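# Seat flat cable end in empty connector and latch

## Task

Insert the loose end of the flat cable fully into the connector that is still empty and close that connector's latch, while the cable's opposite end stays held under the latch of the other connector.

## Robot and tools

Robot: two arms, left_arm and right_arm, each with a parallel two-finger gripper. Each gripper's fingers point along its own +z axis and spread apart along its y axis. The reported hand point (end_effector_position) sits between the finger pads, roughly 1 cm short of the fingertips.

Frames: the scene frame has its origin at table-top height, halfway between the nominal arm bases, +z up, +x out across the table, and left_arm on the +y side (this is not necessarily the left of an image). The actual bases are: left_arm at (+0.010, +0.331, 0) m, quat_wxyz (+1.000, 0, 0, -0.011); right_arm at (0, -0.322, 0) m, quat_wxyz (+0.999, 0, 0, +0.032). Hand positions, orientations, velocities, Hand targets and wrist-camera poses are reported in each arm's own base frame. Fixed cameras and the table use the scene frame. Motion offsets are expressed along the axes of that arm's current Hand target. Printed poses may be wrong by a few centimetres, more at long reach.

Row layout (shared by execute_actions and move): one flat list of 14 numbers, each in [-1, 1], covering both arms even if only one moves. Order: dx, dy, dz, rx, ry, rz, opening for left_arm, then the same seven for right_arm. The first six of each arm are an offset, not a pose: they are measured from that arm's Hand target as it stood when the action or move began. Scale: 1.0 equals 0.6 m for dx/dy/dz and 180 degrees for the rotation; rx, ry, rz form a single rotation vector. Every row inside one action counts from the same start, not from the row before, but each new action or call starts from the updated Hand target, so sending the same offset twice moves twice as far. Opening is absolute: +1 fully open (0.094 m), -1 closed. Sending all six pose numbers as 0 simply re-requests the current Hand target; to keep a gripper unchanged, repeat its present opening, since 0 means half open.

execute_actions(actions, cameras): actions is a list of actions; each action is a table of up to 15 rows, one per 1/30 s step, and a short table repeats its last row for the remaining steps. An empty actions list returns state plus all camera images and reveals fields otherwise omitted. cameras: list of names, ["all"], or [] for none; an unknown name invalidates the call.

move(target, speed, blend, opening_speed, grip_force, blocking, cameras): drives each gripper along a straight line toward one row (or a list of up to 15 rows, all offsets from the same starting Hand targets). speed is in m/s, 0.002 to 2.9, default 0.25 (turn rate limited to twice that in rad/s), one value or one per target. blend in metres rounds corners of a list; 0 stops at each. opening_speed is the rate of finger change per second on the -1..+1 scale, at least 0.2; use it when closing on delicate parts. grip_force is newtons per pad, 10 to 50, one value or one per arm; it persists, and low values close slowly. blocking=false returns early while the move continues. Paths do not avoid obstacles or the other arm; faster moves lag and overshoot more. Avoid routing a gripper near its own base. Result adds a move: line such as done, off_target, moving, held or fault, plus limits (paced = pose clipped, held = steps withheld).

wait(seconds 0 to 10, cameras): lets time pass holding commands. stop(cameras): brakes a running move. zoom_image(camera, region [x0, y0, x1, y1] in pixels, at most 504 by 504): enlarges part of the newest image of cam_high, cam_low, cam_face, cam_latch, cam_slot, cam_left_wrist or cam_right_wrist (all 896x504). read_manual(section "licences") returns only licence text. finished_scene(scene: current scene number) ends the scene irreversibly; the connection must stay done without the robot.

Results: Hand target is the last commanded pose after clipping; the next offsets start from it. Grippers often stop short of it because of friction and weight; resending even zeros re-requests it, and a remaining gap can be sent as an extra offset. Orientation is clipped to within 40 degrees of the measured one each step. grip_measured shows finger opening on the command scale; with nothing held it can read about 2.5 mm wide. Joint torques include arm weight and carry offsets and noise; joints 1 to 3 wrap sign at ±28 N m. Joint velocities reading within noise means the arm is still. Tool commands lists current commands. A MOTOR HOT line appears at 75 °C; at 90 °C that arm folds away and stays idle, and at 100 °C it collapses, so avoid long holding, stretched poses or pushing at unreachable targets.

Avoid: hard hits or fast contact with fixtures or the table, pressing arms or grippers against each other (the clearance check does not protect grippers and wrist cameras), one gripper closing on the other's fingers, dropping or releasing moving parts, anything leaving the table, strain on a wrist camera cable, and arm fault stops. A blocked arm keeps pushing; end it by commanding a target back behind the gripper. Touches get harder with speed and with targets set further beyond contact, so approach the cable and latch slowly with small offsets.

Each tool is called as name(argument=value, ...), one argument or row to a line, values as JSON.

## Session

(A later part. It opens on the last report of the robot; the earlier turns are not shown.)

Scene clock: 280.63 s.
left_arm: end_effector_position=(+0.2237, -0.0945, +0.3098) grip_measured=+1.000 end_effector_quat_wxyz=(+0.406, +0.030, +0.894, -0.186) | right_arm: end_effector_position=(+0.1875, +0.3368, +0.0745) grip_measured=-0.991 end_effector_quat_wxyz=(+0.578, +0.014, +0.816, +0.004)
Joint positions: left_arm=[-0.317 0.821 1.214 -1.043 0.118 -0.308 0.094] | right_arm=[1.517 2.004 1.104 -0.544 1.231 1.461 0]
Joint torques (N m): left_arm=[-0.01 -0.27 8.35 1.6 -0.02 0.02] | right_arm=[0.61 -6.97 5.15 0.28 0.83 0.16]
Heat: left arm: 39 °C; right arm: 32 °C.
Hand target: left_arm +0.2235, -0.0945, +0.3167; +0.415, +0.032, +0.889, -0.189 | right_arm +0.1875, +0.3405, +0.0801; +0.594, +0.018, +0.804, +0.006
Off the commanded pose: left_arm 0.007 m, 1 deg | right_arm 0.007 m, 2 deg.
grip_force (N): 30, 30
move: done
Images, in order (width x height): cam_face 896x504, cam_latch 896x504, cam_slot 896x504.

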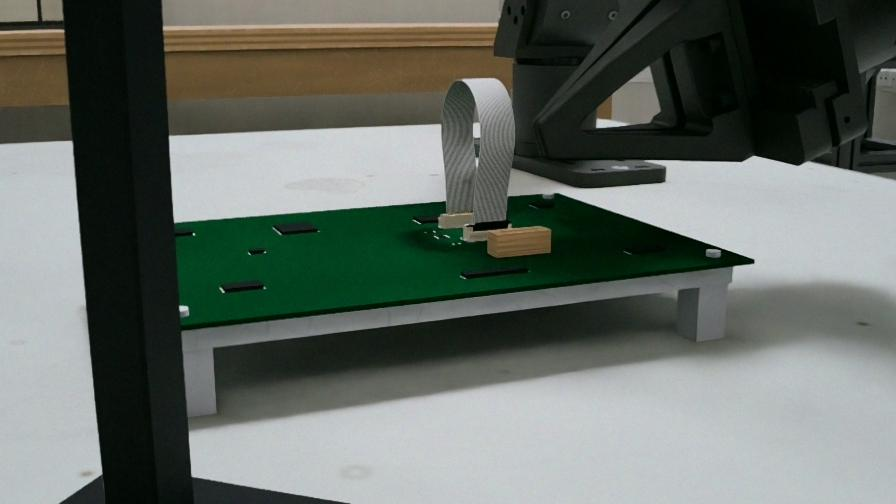

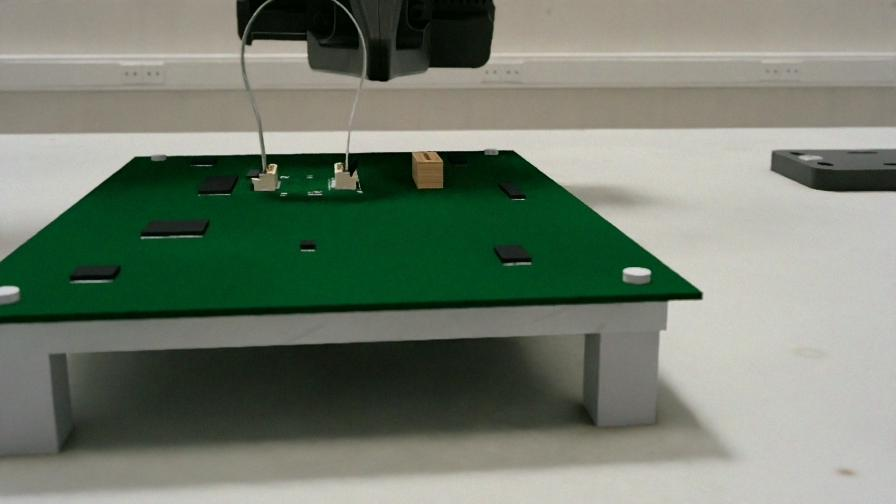

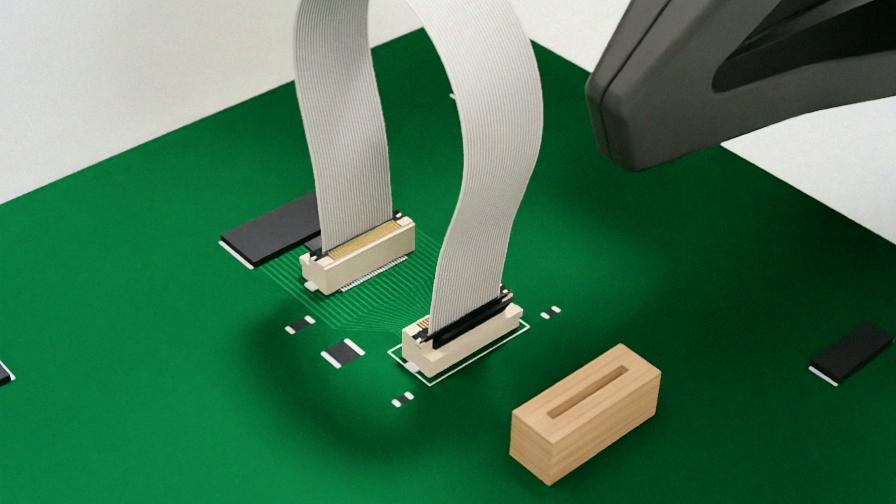

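move(
  target=[
    [0,0,0,0,0,0,1, -0.0091,0.0058,0.0415,0,0,0,-1],
    [0,0,0,0,0,0,1, 0.0191,-0.0126,0.0506,0,0,0,-1],
  ],
  speed=0.05,
  cameras=["cam_latch","cam_face","cam_slot"],
)

zoom_image(
  camera="cam_latch",
  region=[325, 125, 385, 185],
)

zoom_image(
  camera="cam_face",
  region=[450, 170, 530, 250],
)

Scene clock: 287.87 s.
left_arm: end_effector_position=(+0.2237, -0.0945, +0.3098) grip_measured=+1.000 end_effector_quat_wxyz=(+0.406, +0.030, +0.894, -0.186) | right_arm: end_effector_position=(+0.2089, +0.3360, +0.0603) grip_measured=-0.991 end_effector_quat_wxyz=(+0.584, +0.008, +0.812, +0.007)
Joint positions: left_arm=[-0.317 0.821 1.214 -1.043 0.118 -0.308 0.094] | right_arm=[1.455 2.008 1.01 -0.237 1.226 1.239 0]
Joint torques (N m): left_arm=[0.05 -0.18 8.36 1.59 0.03 0.01] | right_arm=[-0.68 -7.12 3.03 0.85 0.7 0.05]
Heat: left arm: 39 °C; right arm: 32 °C.
Hand target: left_arm +0.2235, -0.0945, +0.3167; +0.415, +0.032, +0.889, -0.189 | right_arm +0.2130, +0.3331, +0.0600; +0.594, +0.018, +0.804, +0.006
Off the commanded pose: left_arm 0.007 m, 1 deg | right_arm 0.005 m, 2 deg.
grip_force (N): 30, 30
move: done
Images, in order (width x height): cam_face 896x504, cam_latch 896x504, cam_slot 896x504.

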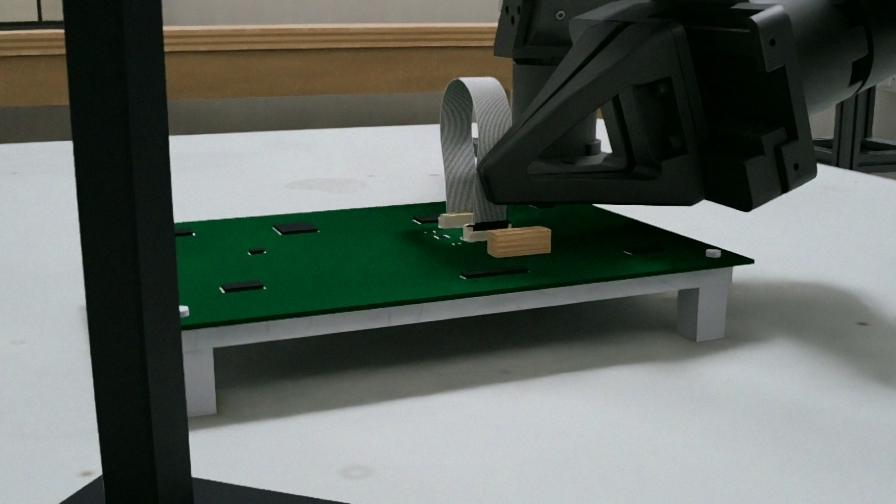

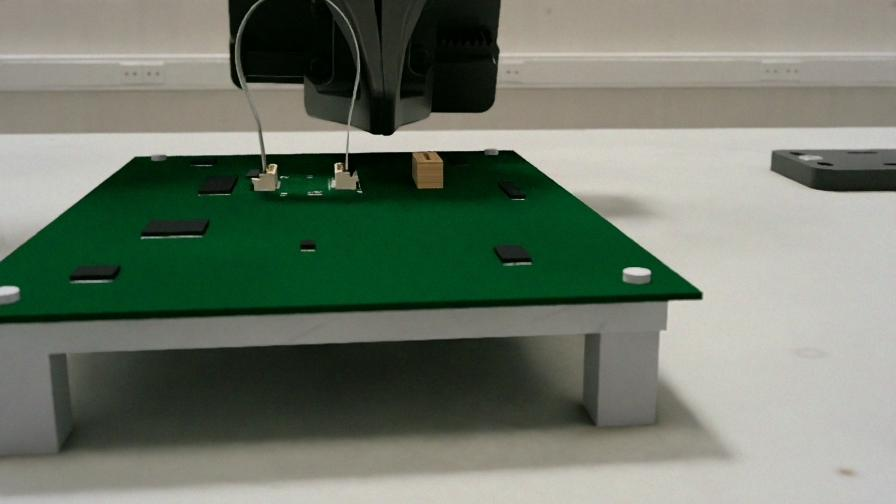

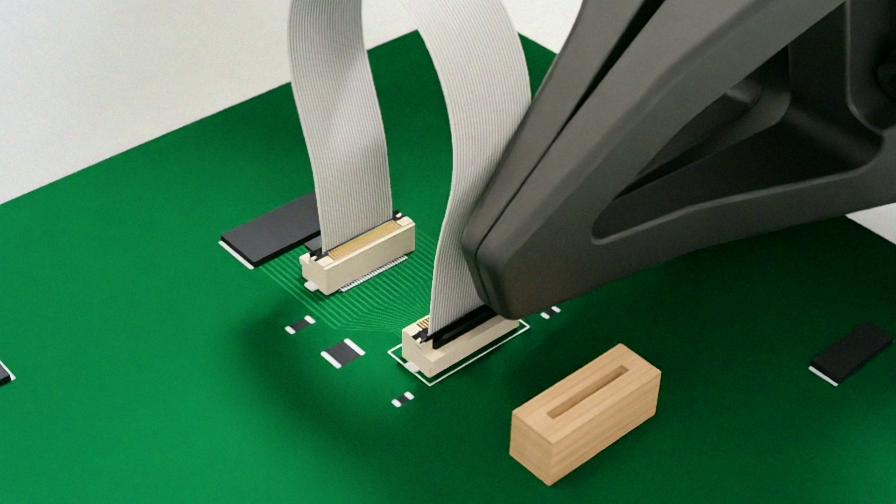

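Scaled by 8.400 from the camera's 896x504 image, which has a finer 1280x720 frame.

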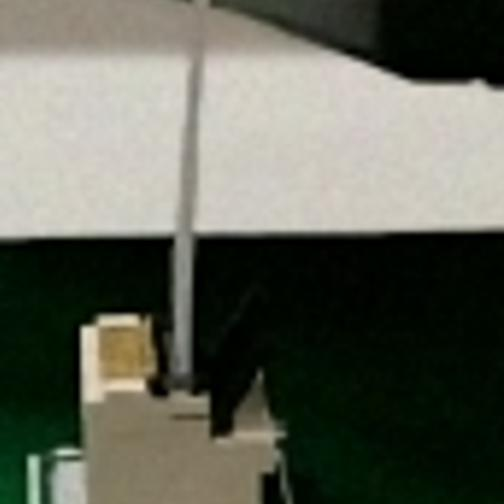

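Scaled by 6.300 from the camera's 896x504 image, which has a finer 1280x720 frame.

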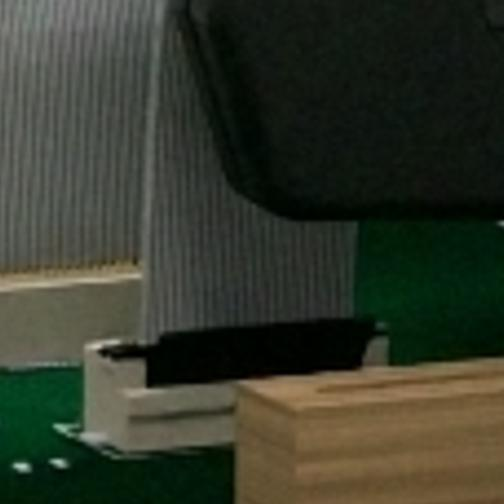

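move(
  target=[
    [0,0,0,0,0,0,1, -0.0394,0.0128,-0.0124,0,0,0,-1],
    [0,0,0,0,0,0,1, -0.0383,0.013,0.007,0,0,0,-1],
    [0,0,0,0,0,0,1, -0.0052,-0.0032,-0.0006,0,0,0,-1],
    [0,0,0,0,0,0,1, 0.0044,-0.0035,0.0023,0,0,0,-1],
  ],
  speed=0.04,
  blend=[0.004,0.0,0.003,0],
  cameras=["cam_latch","cam_face","cam_slot"],
)

zoom_image(
  camera="cam_latch",
  region=[325, 125, 385, 185],
)

zoom_image(
  camera="cam_face",
  region=[450, 170, 530, 250],
)

zoom_image(
  camera="cam_slot",
  region=[395, 250, 525, 380],
)

Scene clock: 294.30 s.
left_arm: end_effector_position=(+0.2237, -0.0945, +0.3098) grip_measured=+1.000 end_effector_quat_wxyz=(+0.406, +0.030, +0.894, -0.186) | right_arm: end_effector_position=(+0.2136, +0.3314, +0.0568) grip_measured=-0.991 end_effector_quat_wxyz=(+0.582, +0.009, +0.813, +0.001)
Joint positions: left_arm=[-0.317 0.821 1.214 -1.043 0.118 -0.308 0.094] | right_arm=[1.44 2.008 0.993 -0.211 1.221 1.219 0]
Joint torques (N m): left_arm=[0.08 -0.31 8.27 1.58 0 0.03] | right_arm=[0.46 -6.98 3.06 0.87 0.73 0.15]
Heat: left arm: 39 °C; right arm: 32 °C.
Hand target: left_arm +0.2235, -0.0945, +0.3167; +0.415, +0.032, +0.889, -0.189 | right_arm +0.2135, +0.3311, +0.0570; +0.594, +0.018, +0.804, +0.006
Off the commanded pose: left_arm 0.007 m, 1 deg | right_arm 0.000 m, 2 deg.
grip_force (N): 30, 30
move: done
Images, in order (width x height): cam_face 896x504, cam_latch 896x504, cam_slot 896x504.

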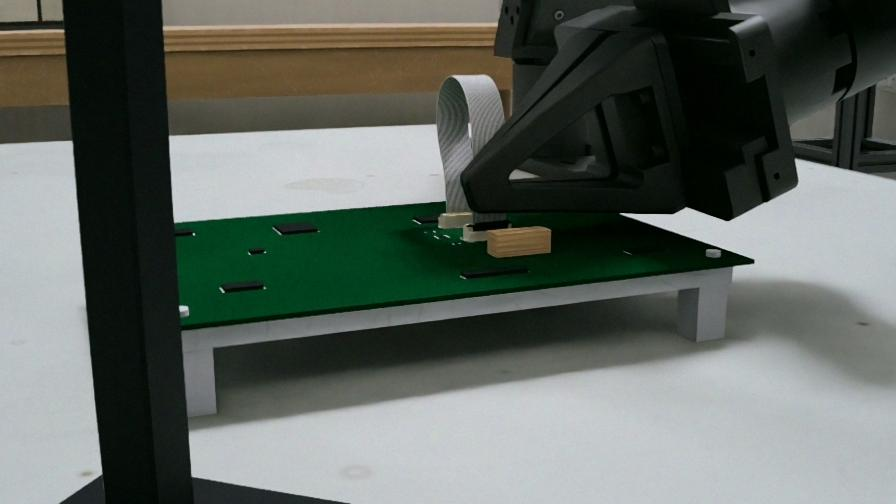

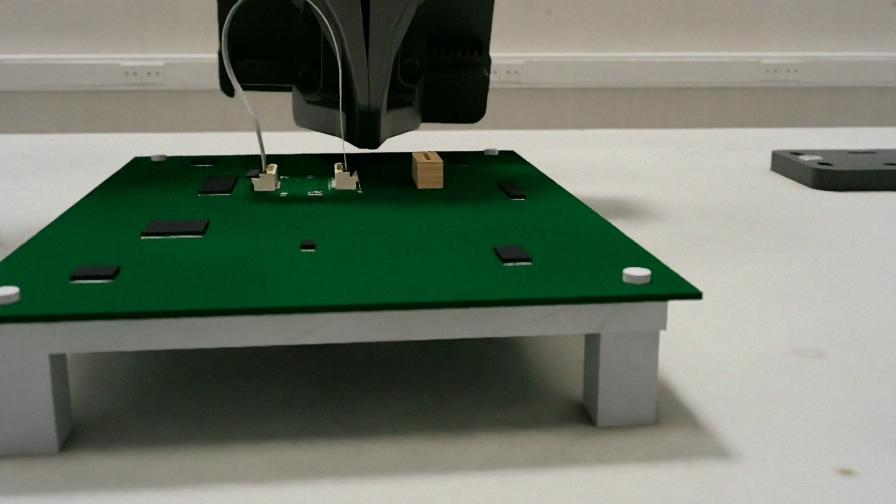

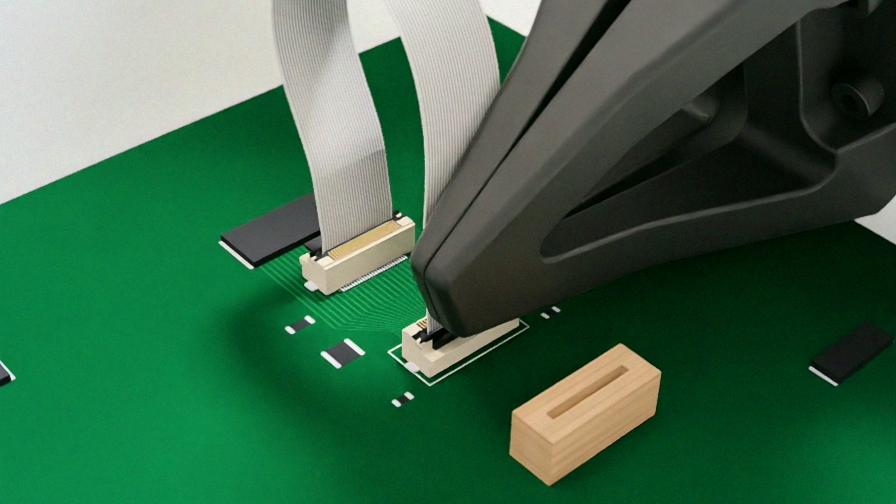

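Scaled by 8.400 from the camera's 896x504 image, which has a finer 1280x720 frame.

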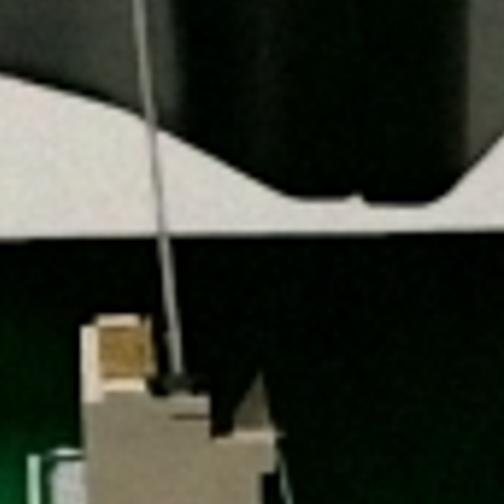

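Scaled by 6.300 from the camera's 896x504 image, which has a finer 1280x720 frame.

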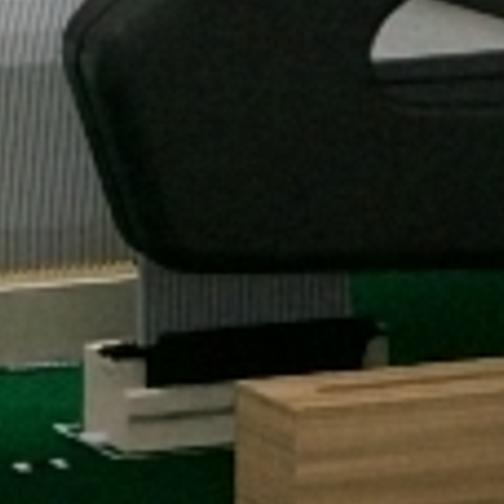

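Scaled by 3.877 from the camera's 896x504 image, which has a finer 1280x720 frame.

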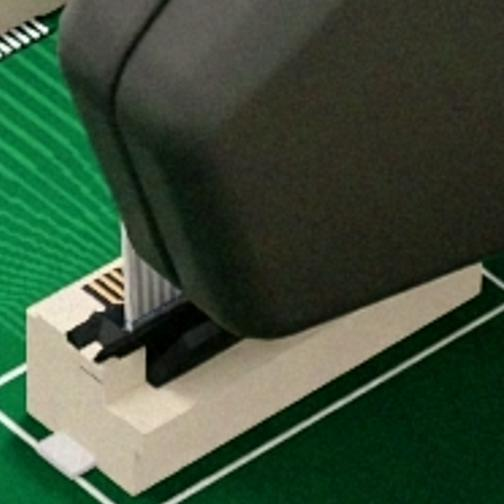

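move(
  target=[
    [0,0,0,0,0,0,1, -0.0409,0.0137,-0.0129,0,0,0,-1],
    [0,0,0,0,0,0,1, -0.0413,0.0129,0.0052,0,0,0,-1],
    [0,0,0,0,0,0,1, -0.0065,-0.0036,-0.0019,0,0,0,-1],
    [0,0,0,0,0,0,1, 0.0038,-0.0038,0.0013,0,0,0,-1],
    [0,0,0,0,0,0,1, 0.0127,-0.0003,0.0039,0,0,0,-1],
  ],
  speed=[0.04,0.04,0.04,0.03,0.03],
  blend=[0.004,0.0,0.003,0.002,0],
  cameras=["cam_latch","cam_face","cam_slot"],
)

zoom_image(
  camera="cam_latch",
  region=[325, 125, 385, 185],
)

zoom_image(
  camera="cam_face",
  region=[450, 170, 530, 250],
)

zoom_image(
  camera="cam_slot",
  region=[395, 250, 525, 380],
)

Scene clock: 301.50 s.
left_arm: end_effector_position=(+0.2237, -0.0945, +0.3098) grip_measured=+1.000 end_effector_quat_wxyz=(+0.406, +0.030, +0.894, -0.186) | right_arm: end_effector_position=(+0.2144, +0.3290, +0.0510) grip_measured=-0.991 end_effector_quat_wxyz=(+0.586, +0.009, +0.810, -0.002)
Joint positions: left_arm=[-0.317 0.821 1.214 -1.043 0.118 -0.308 0.094] | right_arm=[1.438 2.027 0.981 -0.184 1.233 1.219 0]
Joint torques (N m): left_arm=[0.08 -0.32 8.32 1.59 -0.04 0] | right_arm=[0.55 -6.67 3.32 0.9 0.63 0.17]
Heat: left arm: 39 °C; right arm: 32 °C.
Hand target: left_arm +0.2235, -0.0945, +0.3167; +0.415, +0.032, +0.889, -0.189 | right_arm +0.2134, +0.3311, +0.0490; +0.594, +0.018, +0.804, +0.006
Off the commanded pose: left_arm 0.007 m, 1 deg | right_arm 0.003 m, 2 deg.
grip_force (N): 30, 30
move: done
Images, in order (width x height): cam_face 896x504, cam_latch 896x504, cam_slot 896x504.

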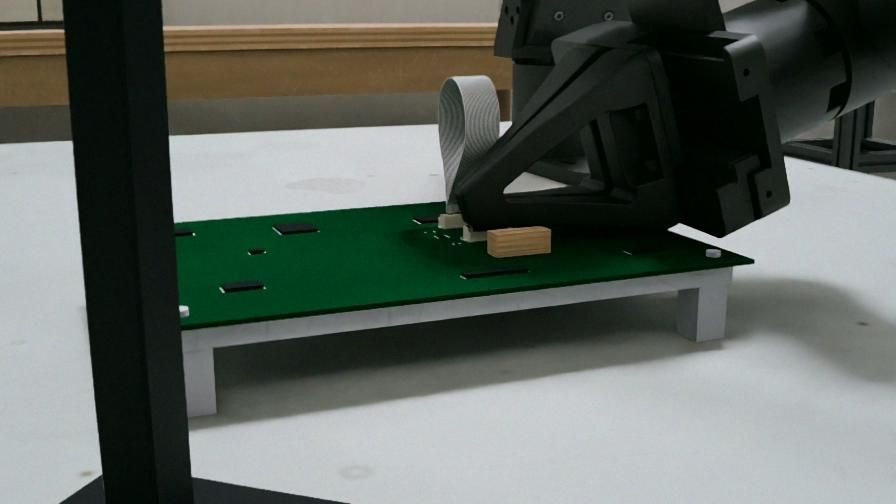

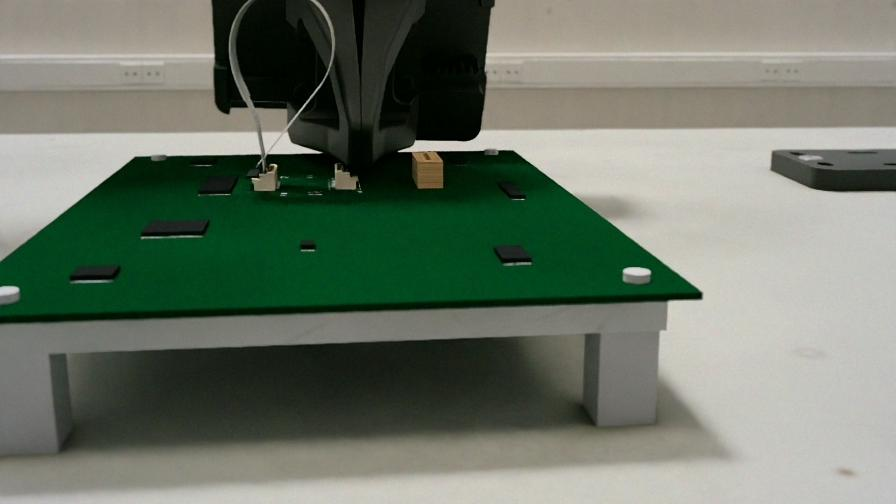

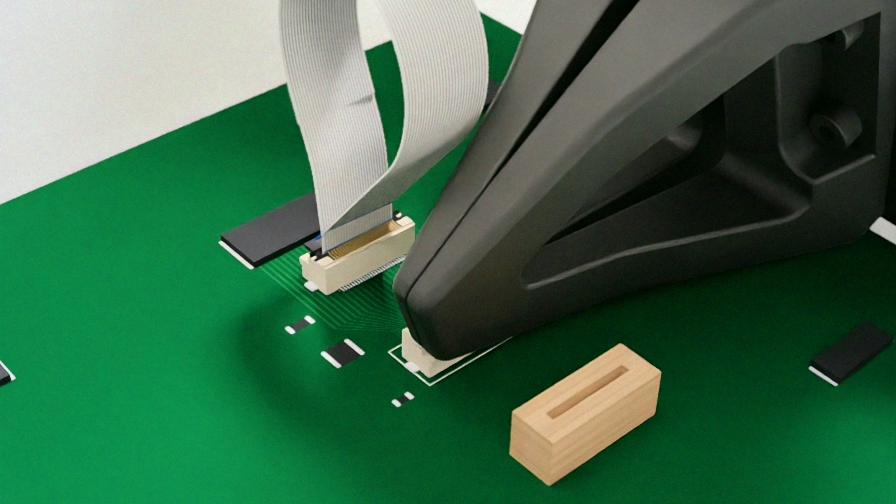

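Scaled by 8.400 from the camera's 896x504 image, which has a finer 1280x720 frame.

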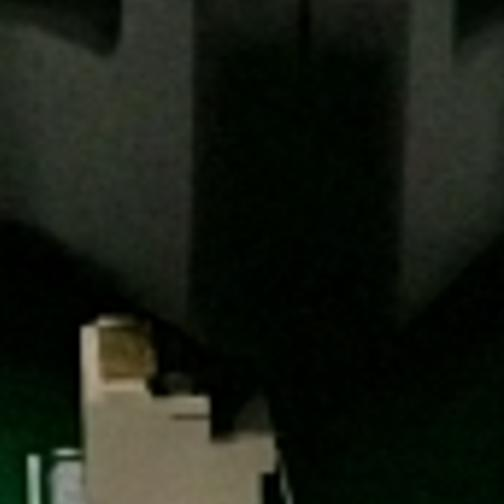

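Scaled by 6.300 from the camera's 896x504 image, which has a finer 1280x720 frame.

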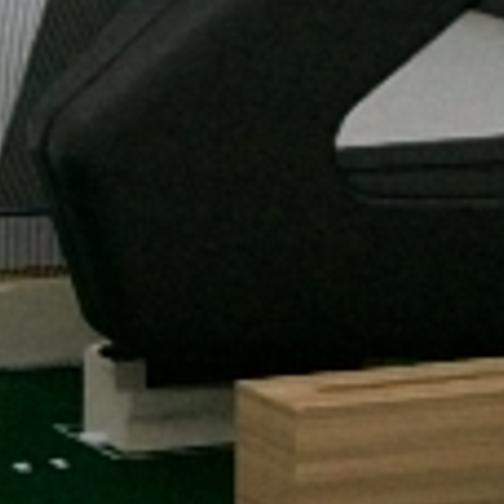

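Scaled by 3.877 from the camera's 896x504 image, which has a finer 1280x720 frame.

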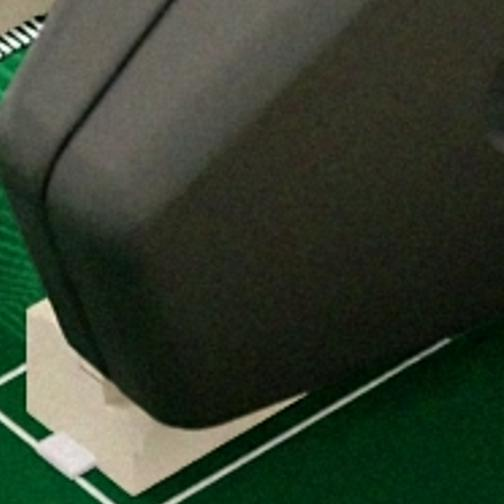

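move(
  target=[
    [0,0,0,0,0,0,1, -0.0478,0.0016,-0.0147,0,0,0,-1],
    [0,0,0,0,0,0,1, -0.055,0.012,-0.06,0,0,0,-1],
  ],
  speed=0.06,
  cameras=["cam_latch","cam_face","cam_slot","cam_right_wrist"],
)

zoom_image(
  camera="cam_latch",
  region=[325, 125, 385, 185],
)

zoom_image(
  camera="cam_slot",
  region=[395, 250, 525, 380],
)

zoom_image(
  camera="cam_slot",
  region=[290, 150, 440, 300],
)

Scene clock: 306.60 s.
left_arm: end_effector_position=(+0.2237, -0.0945, +0.3098) grip_measured=+1.000 end_effector_quat_wxyz=(+0.406, +0.030, +0.894, -0.186) | right_arm: end_effector_position=(+0.1879, +0.3327, +0.0751) grip_measured=-0.991 end_effector_quat_wxyz=(+0.577, +0.004, +0.816, -0.007)
Joint positions: left_arm=[-0.317 0.821 1.214 -1.043 0.118 -0.308 0.094] | right_arm=[1.515 1.996 1.098 -0.563 1.229 1.446 0]
Joint torques (N m): left_arm=[-0.06 -0.16 8.2 1.58 -0.01 -0.02] | right_arm=[0.36 -9.06 5.35 0.27 0.84 0.17]
Heat: left arm: 39 °C; right arm: 33 °C.
Hand target: left_arm +0.2235, -0.0945, +0.3167; +0.415, +0.032, +0.889, -0.189 | right_arm +0.1890, +0.3375, +0.0914; +0.594, +0.018, +0.804, +0.006
Off the commanded pose: left_arm 0.007 m, 1 deg | right_arm 0.017 m, 3 deg.
grip_force (N): 30, 30
move: off_target (right_arm)
Images, in order (width x height): cam_face 896x504, cam_latch 896x504, cam_slot 896x504, cam_right_wrist 896x504.

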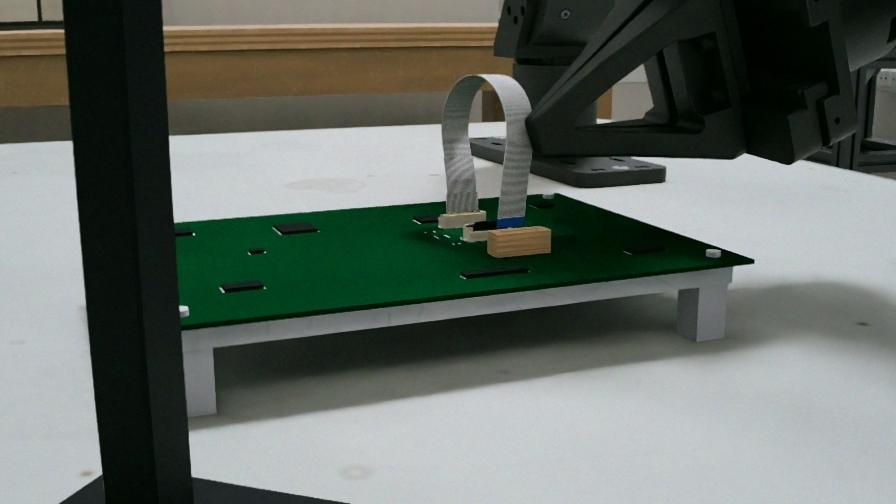

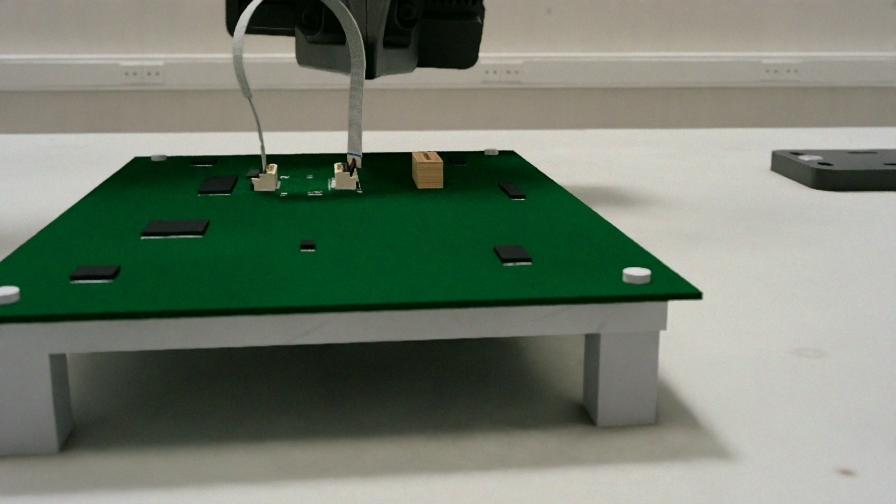

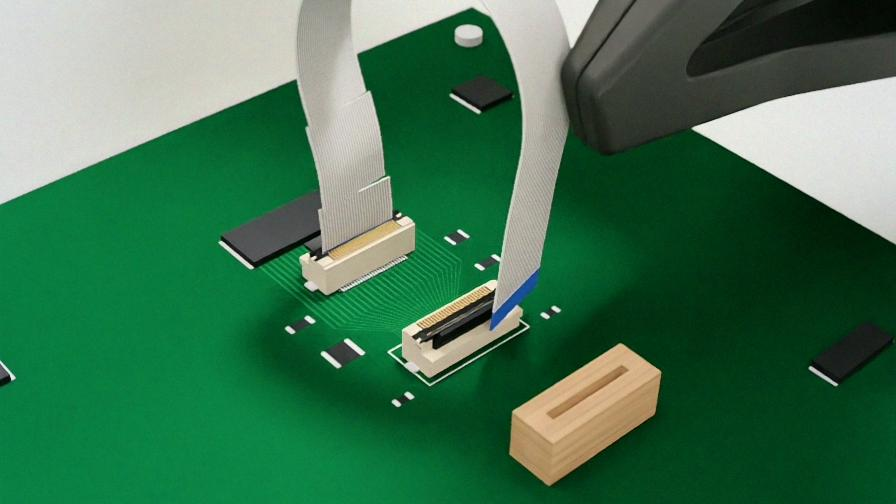

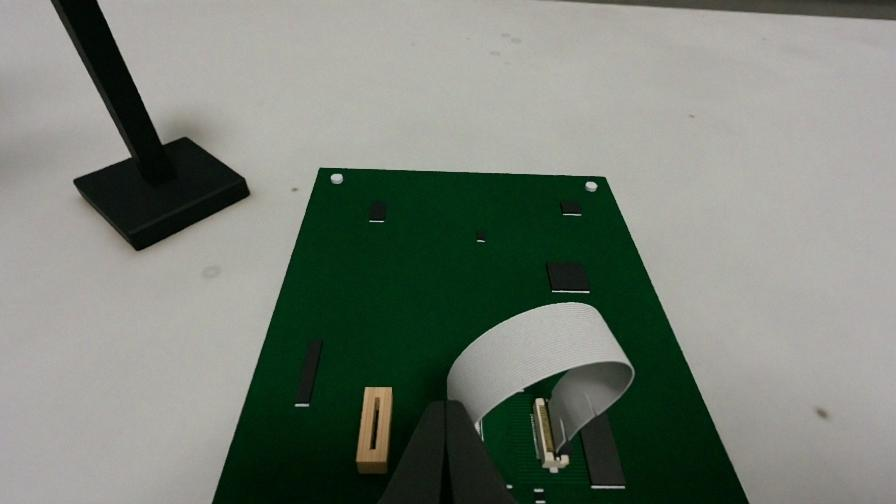

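Scaled by 8.400 from the camera's 896x504 image, which has a finer 1280x720 frame.

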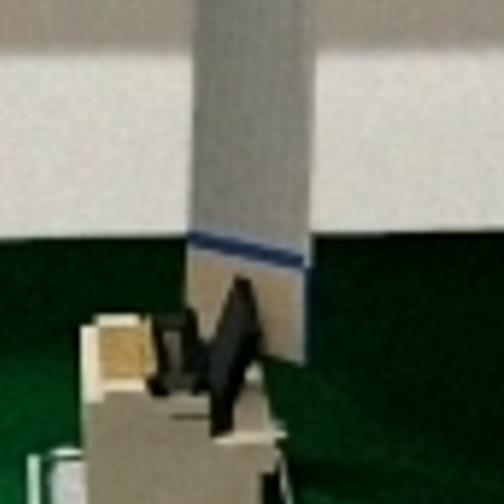

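Scaled by 3.877 from the camera's 896x504 image, which has a finer 1280x720 frame.

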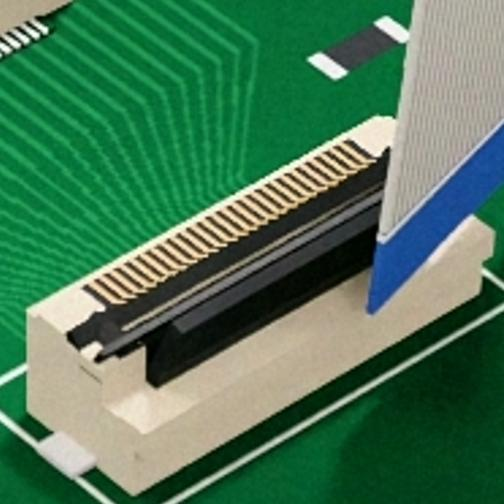

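Scaled by 3.360 from the camera's 896x504 image, which has a finer 1280x720 frame.

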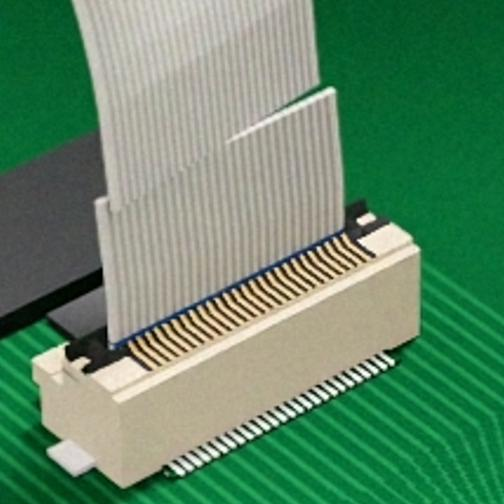

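move(
  target=[0,0,0,0,0,0,1, 0.0117,-0.0009,-0.0382,0,0,0,-0.36],
  speed=0.06,
  cameras=["cam_latch","cam_face","cam_slot","cam_right_wrist"],
)

zoom_image(
  camera="cam_latch",
  region=[325, 125, 385, 185],
)

zoom_image(
  camera="cam_face",
  region=[440, 130, 560, 250],
)

Scene clock: 314.87 s.
left_arm: end_effector_position=(+0.2237, -0.0945, +0.3098) grip_measured=+1.000 end_effector_quat_wxyz=(+0.406, +0.030, +0.894, -0.186) | right_arm: end_effector_position=(+0.1639, +0.3328, +0.0849) grip_measured=-0.362 end_effector_quat_wxyz=(+0.578, +0.014, +0.816, +0.003)
Joint positions: left_arm=[-0.317 0.821 1.214 -1.043 0.118 -0.308 0.094] | right_arm=[1.586 2.012 1.172 -0.811 1.23 1.678 0.03]
Joint torques (N m): left_arm=[-0.02 -0.18 8.23 1.58 -0.04 -0.01] | right_arm=[0.32 -6.98 5.27 -0.02 0.84 0.14]
Heat: left arm: 39 °C; right arm: 34 °C.
Hand target: left_arm +0.2235, -0.0945, +0.3167; +0.415, +0.032, +0.889, -0.189 | right_arm +0.1650, +0.3375, +0.0915; +0.594, +0.018, +0.804, +0.006
Off the commanded pose: left_arm 0.007 m, 1 deg | right_arm 0.008 m, 2 deg.
grip_force (N): 30, 30
move: done
Images, in order (width x height): cam_face 896x504, cam_latch 896x504, cam_slot 896x504, cam_right_wrist 896x504.

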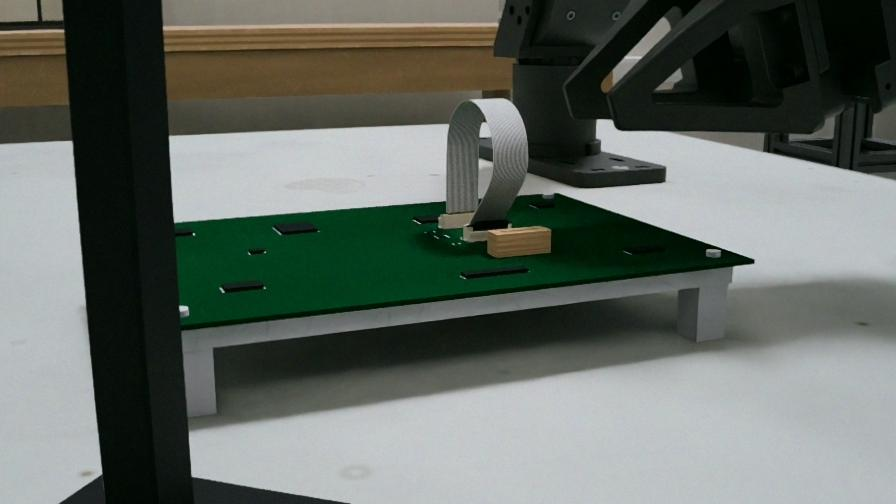

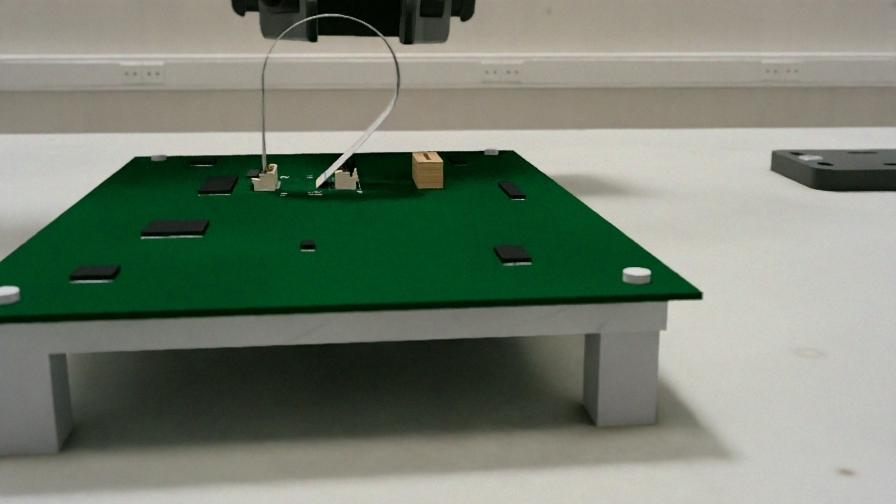

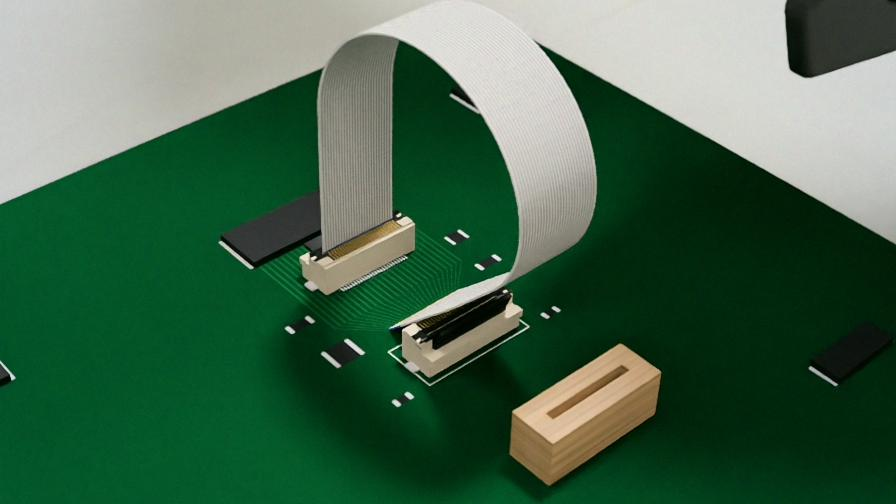

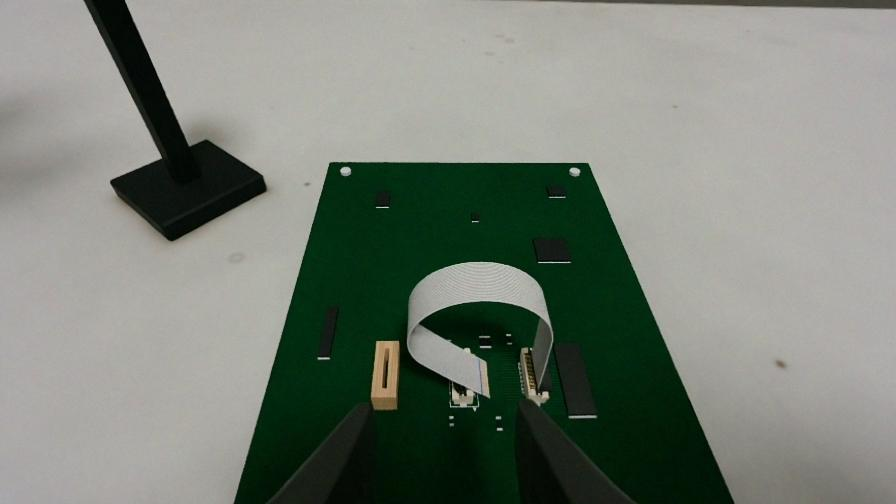

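Scaled by 8.400 from the camera's 896x504 image, which has a finer 1280x720 frame.

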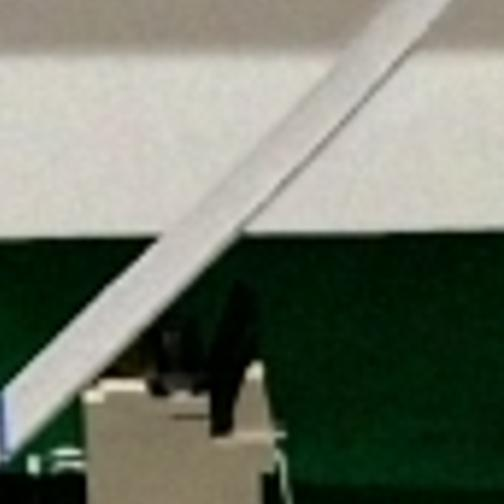

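Scaled by 4.200 from the camera's 896x504 image, which has a finer 1280x720 frame.

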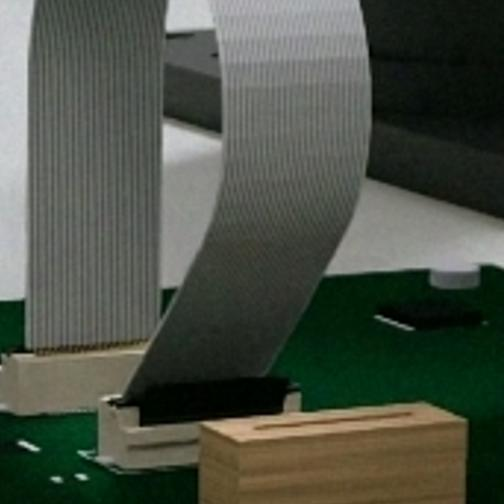

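move(
  target=[0,0,0,0,0,0,1, 0,0,0,0.0765,-0.0057,-0.2495,-0.76],
  speed=0.15,
  cameras=["cam_latch","cam_face","cam_right_wrist"],
)

Scene clock: 332.73 s.
left_arm: end_effector_position=(+0.2237, -0.0945, +0.3098) grip_measured=+1.000 end_effector_quat_wxyz=(+0.406, +0.030, +0.894, -0.186) | right_arm: end_effector_position=(+0.1643, +0.3310, +0.0889) grip_measured=-0.758 end_effector_quat_wxyz=(+0.537, -0.229, +0.754, -0.302)
Joint positions: left_arm=[-0.317 0.821 1.214 -1.043 0.118 -0.308 0.094] | right_arm=[1.586 2.32 1.546 -1.546 1.236 1.541 0.011]
Joint torques (N m): left_arm=[0.05 -0.25 8.28 1.57 -0.05 0.02] | right_arm=[0.21 -8.51 4.36 -0.87 0.61 0.11]
Heat: left arm: 39 °C; right arm: 34 °C.
Hand target: left_arm +0.2235, -0.0945, +0.3167; +0.415, +0.032, +0.889, -0.189 | right_arm +0.1650, +0.3375, +0.0914; +0.552, -0.220, +0.740, -0.315
Off the commanded pose: left_arm 0.007 m, 1 deg | right_arm 0.007 m, 3 deg.
joint sent to its limit (right arm) — joint 4 (wrist pitch), lower limit. The joint targets still meet the commanded pose.
grip_force (N): 30, 30
move: off_target (right_arm)
Images, in order (width x height): cam_face 896x504, cam_latch 896x504, cam_right_wrist 896x504.

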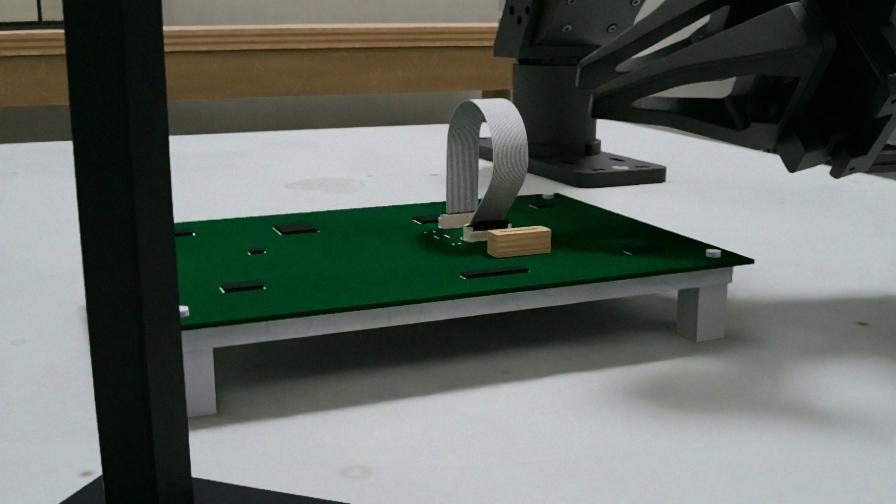

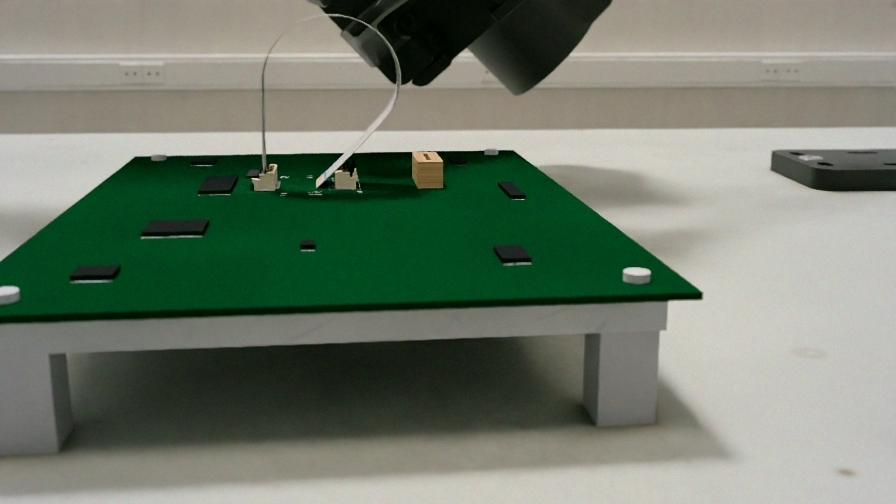

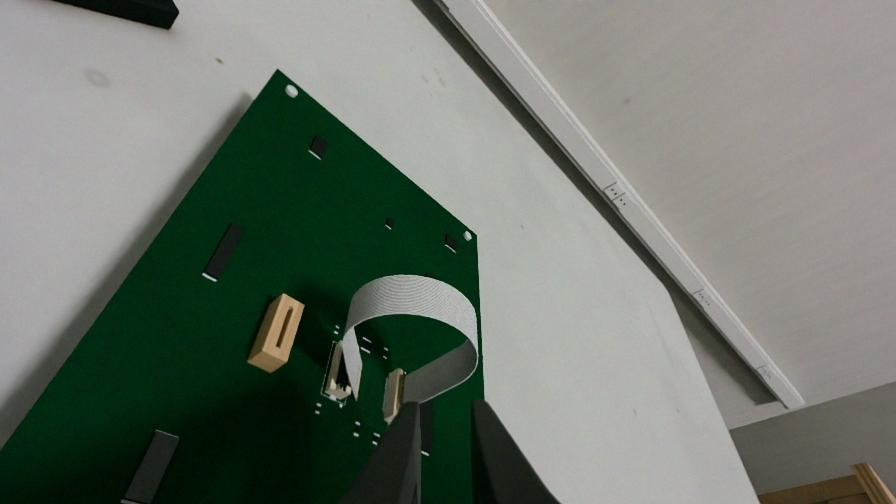

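move(
  target=[0,0,0,0,0,0,1,0.0373,0.039,0.0141,0,0,0,-0.76],
  speed=0.06,
  cameras=["cam_latch","cam_face"],
)

Scene clock: 341.90 s.
left_arm: end_effector_position=(+0.2237, -0.0945, +0.3098) grip_measured=+1.000 end_effector_quat_wxyz=(+0.406, +0.030, +0.894, -0.186) | right_arm: end_effector_position=(+0.1644, +0.3321, +0.0593) grip_measured=-0.758 end_effector_quat_wxyz=(+0.539, -0.225, +0.748, -0.315)
Joint positions: left_arm=[-0.317 0.821 1.214 -1.043 0.118 -0.308 0.094] | right_arm=[1.586 2.428 1.573 -1.551 1.238 1.613 0.011]
Joint torques (N m): left_arm=[0.06 -0.24 8.28 1.59 0 -0.02] | right_arm=[-0.31 -8.34 4 -0.92 0.56 0.19]
Heat: left arm: 39 °C; right arm: 35 °C.
Hand target: left_arm +0.2235, -0.0945, +0.3167; +0.415, +0.032, +0.889, -0.189 | right_arm +0.1670, +0.3371, +0.0580; +0.552, -0.220, +0.740, -0.315
Off the commanded pose: left_arm 0.007 m, 1 deg | right_arm 0.006 m, 2 deg.
joint sent to its limit (right arm) — joint 4 (wrist pitch), lower limit. The joint targets still meet the commanded pose.
grip_force (N): 30, 30
move: done
Images, in order (width x height): cam_face 896x504, cam_latch 896x504.

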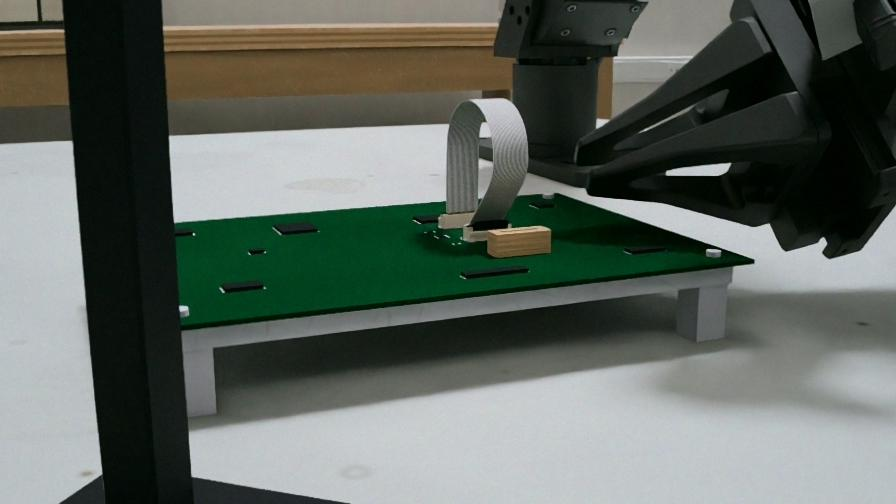

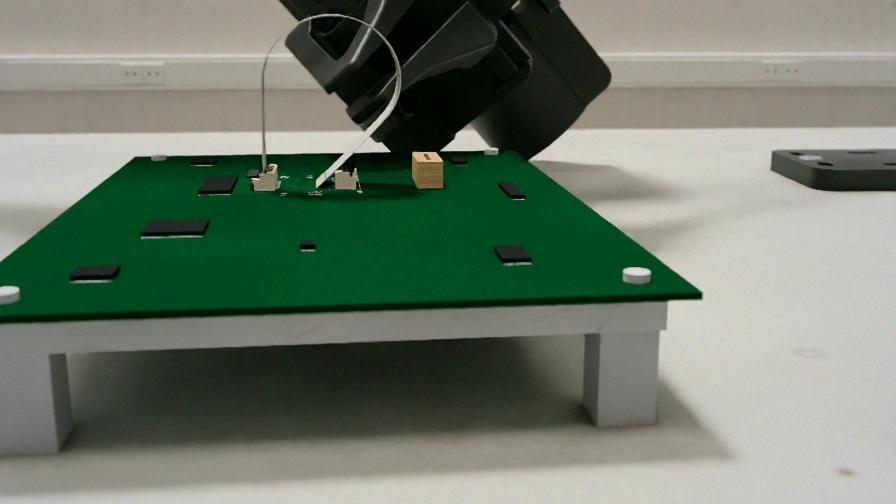

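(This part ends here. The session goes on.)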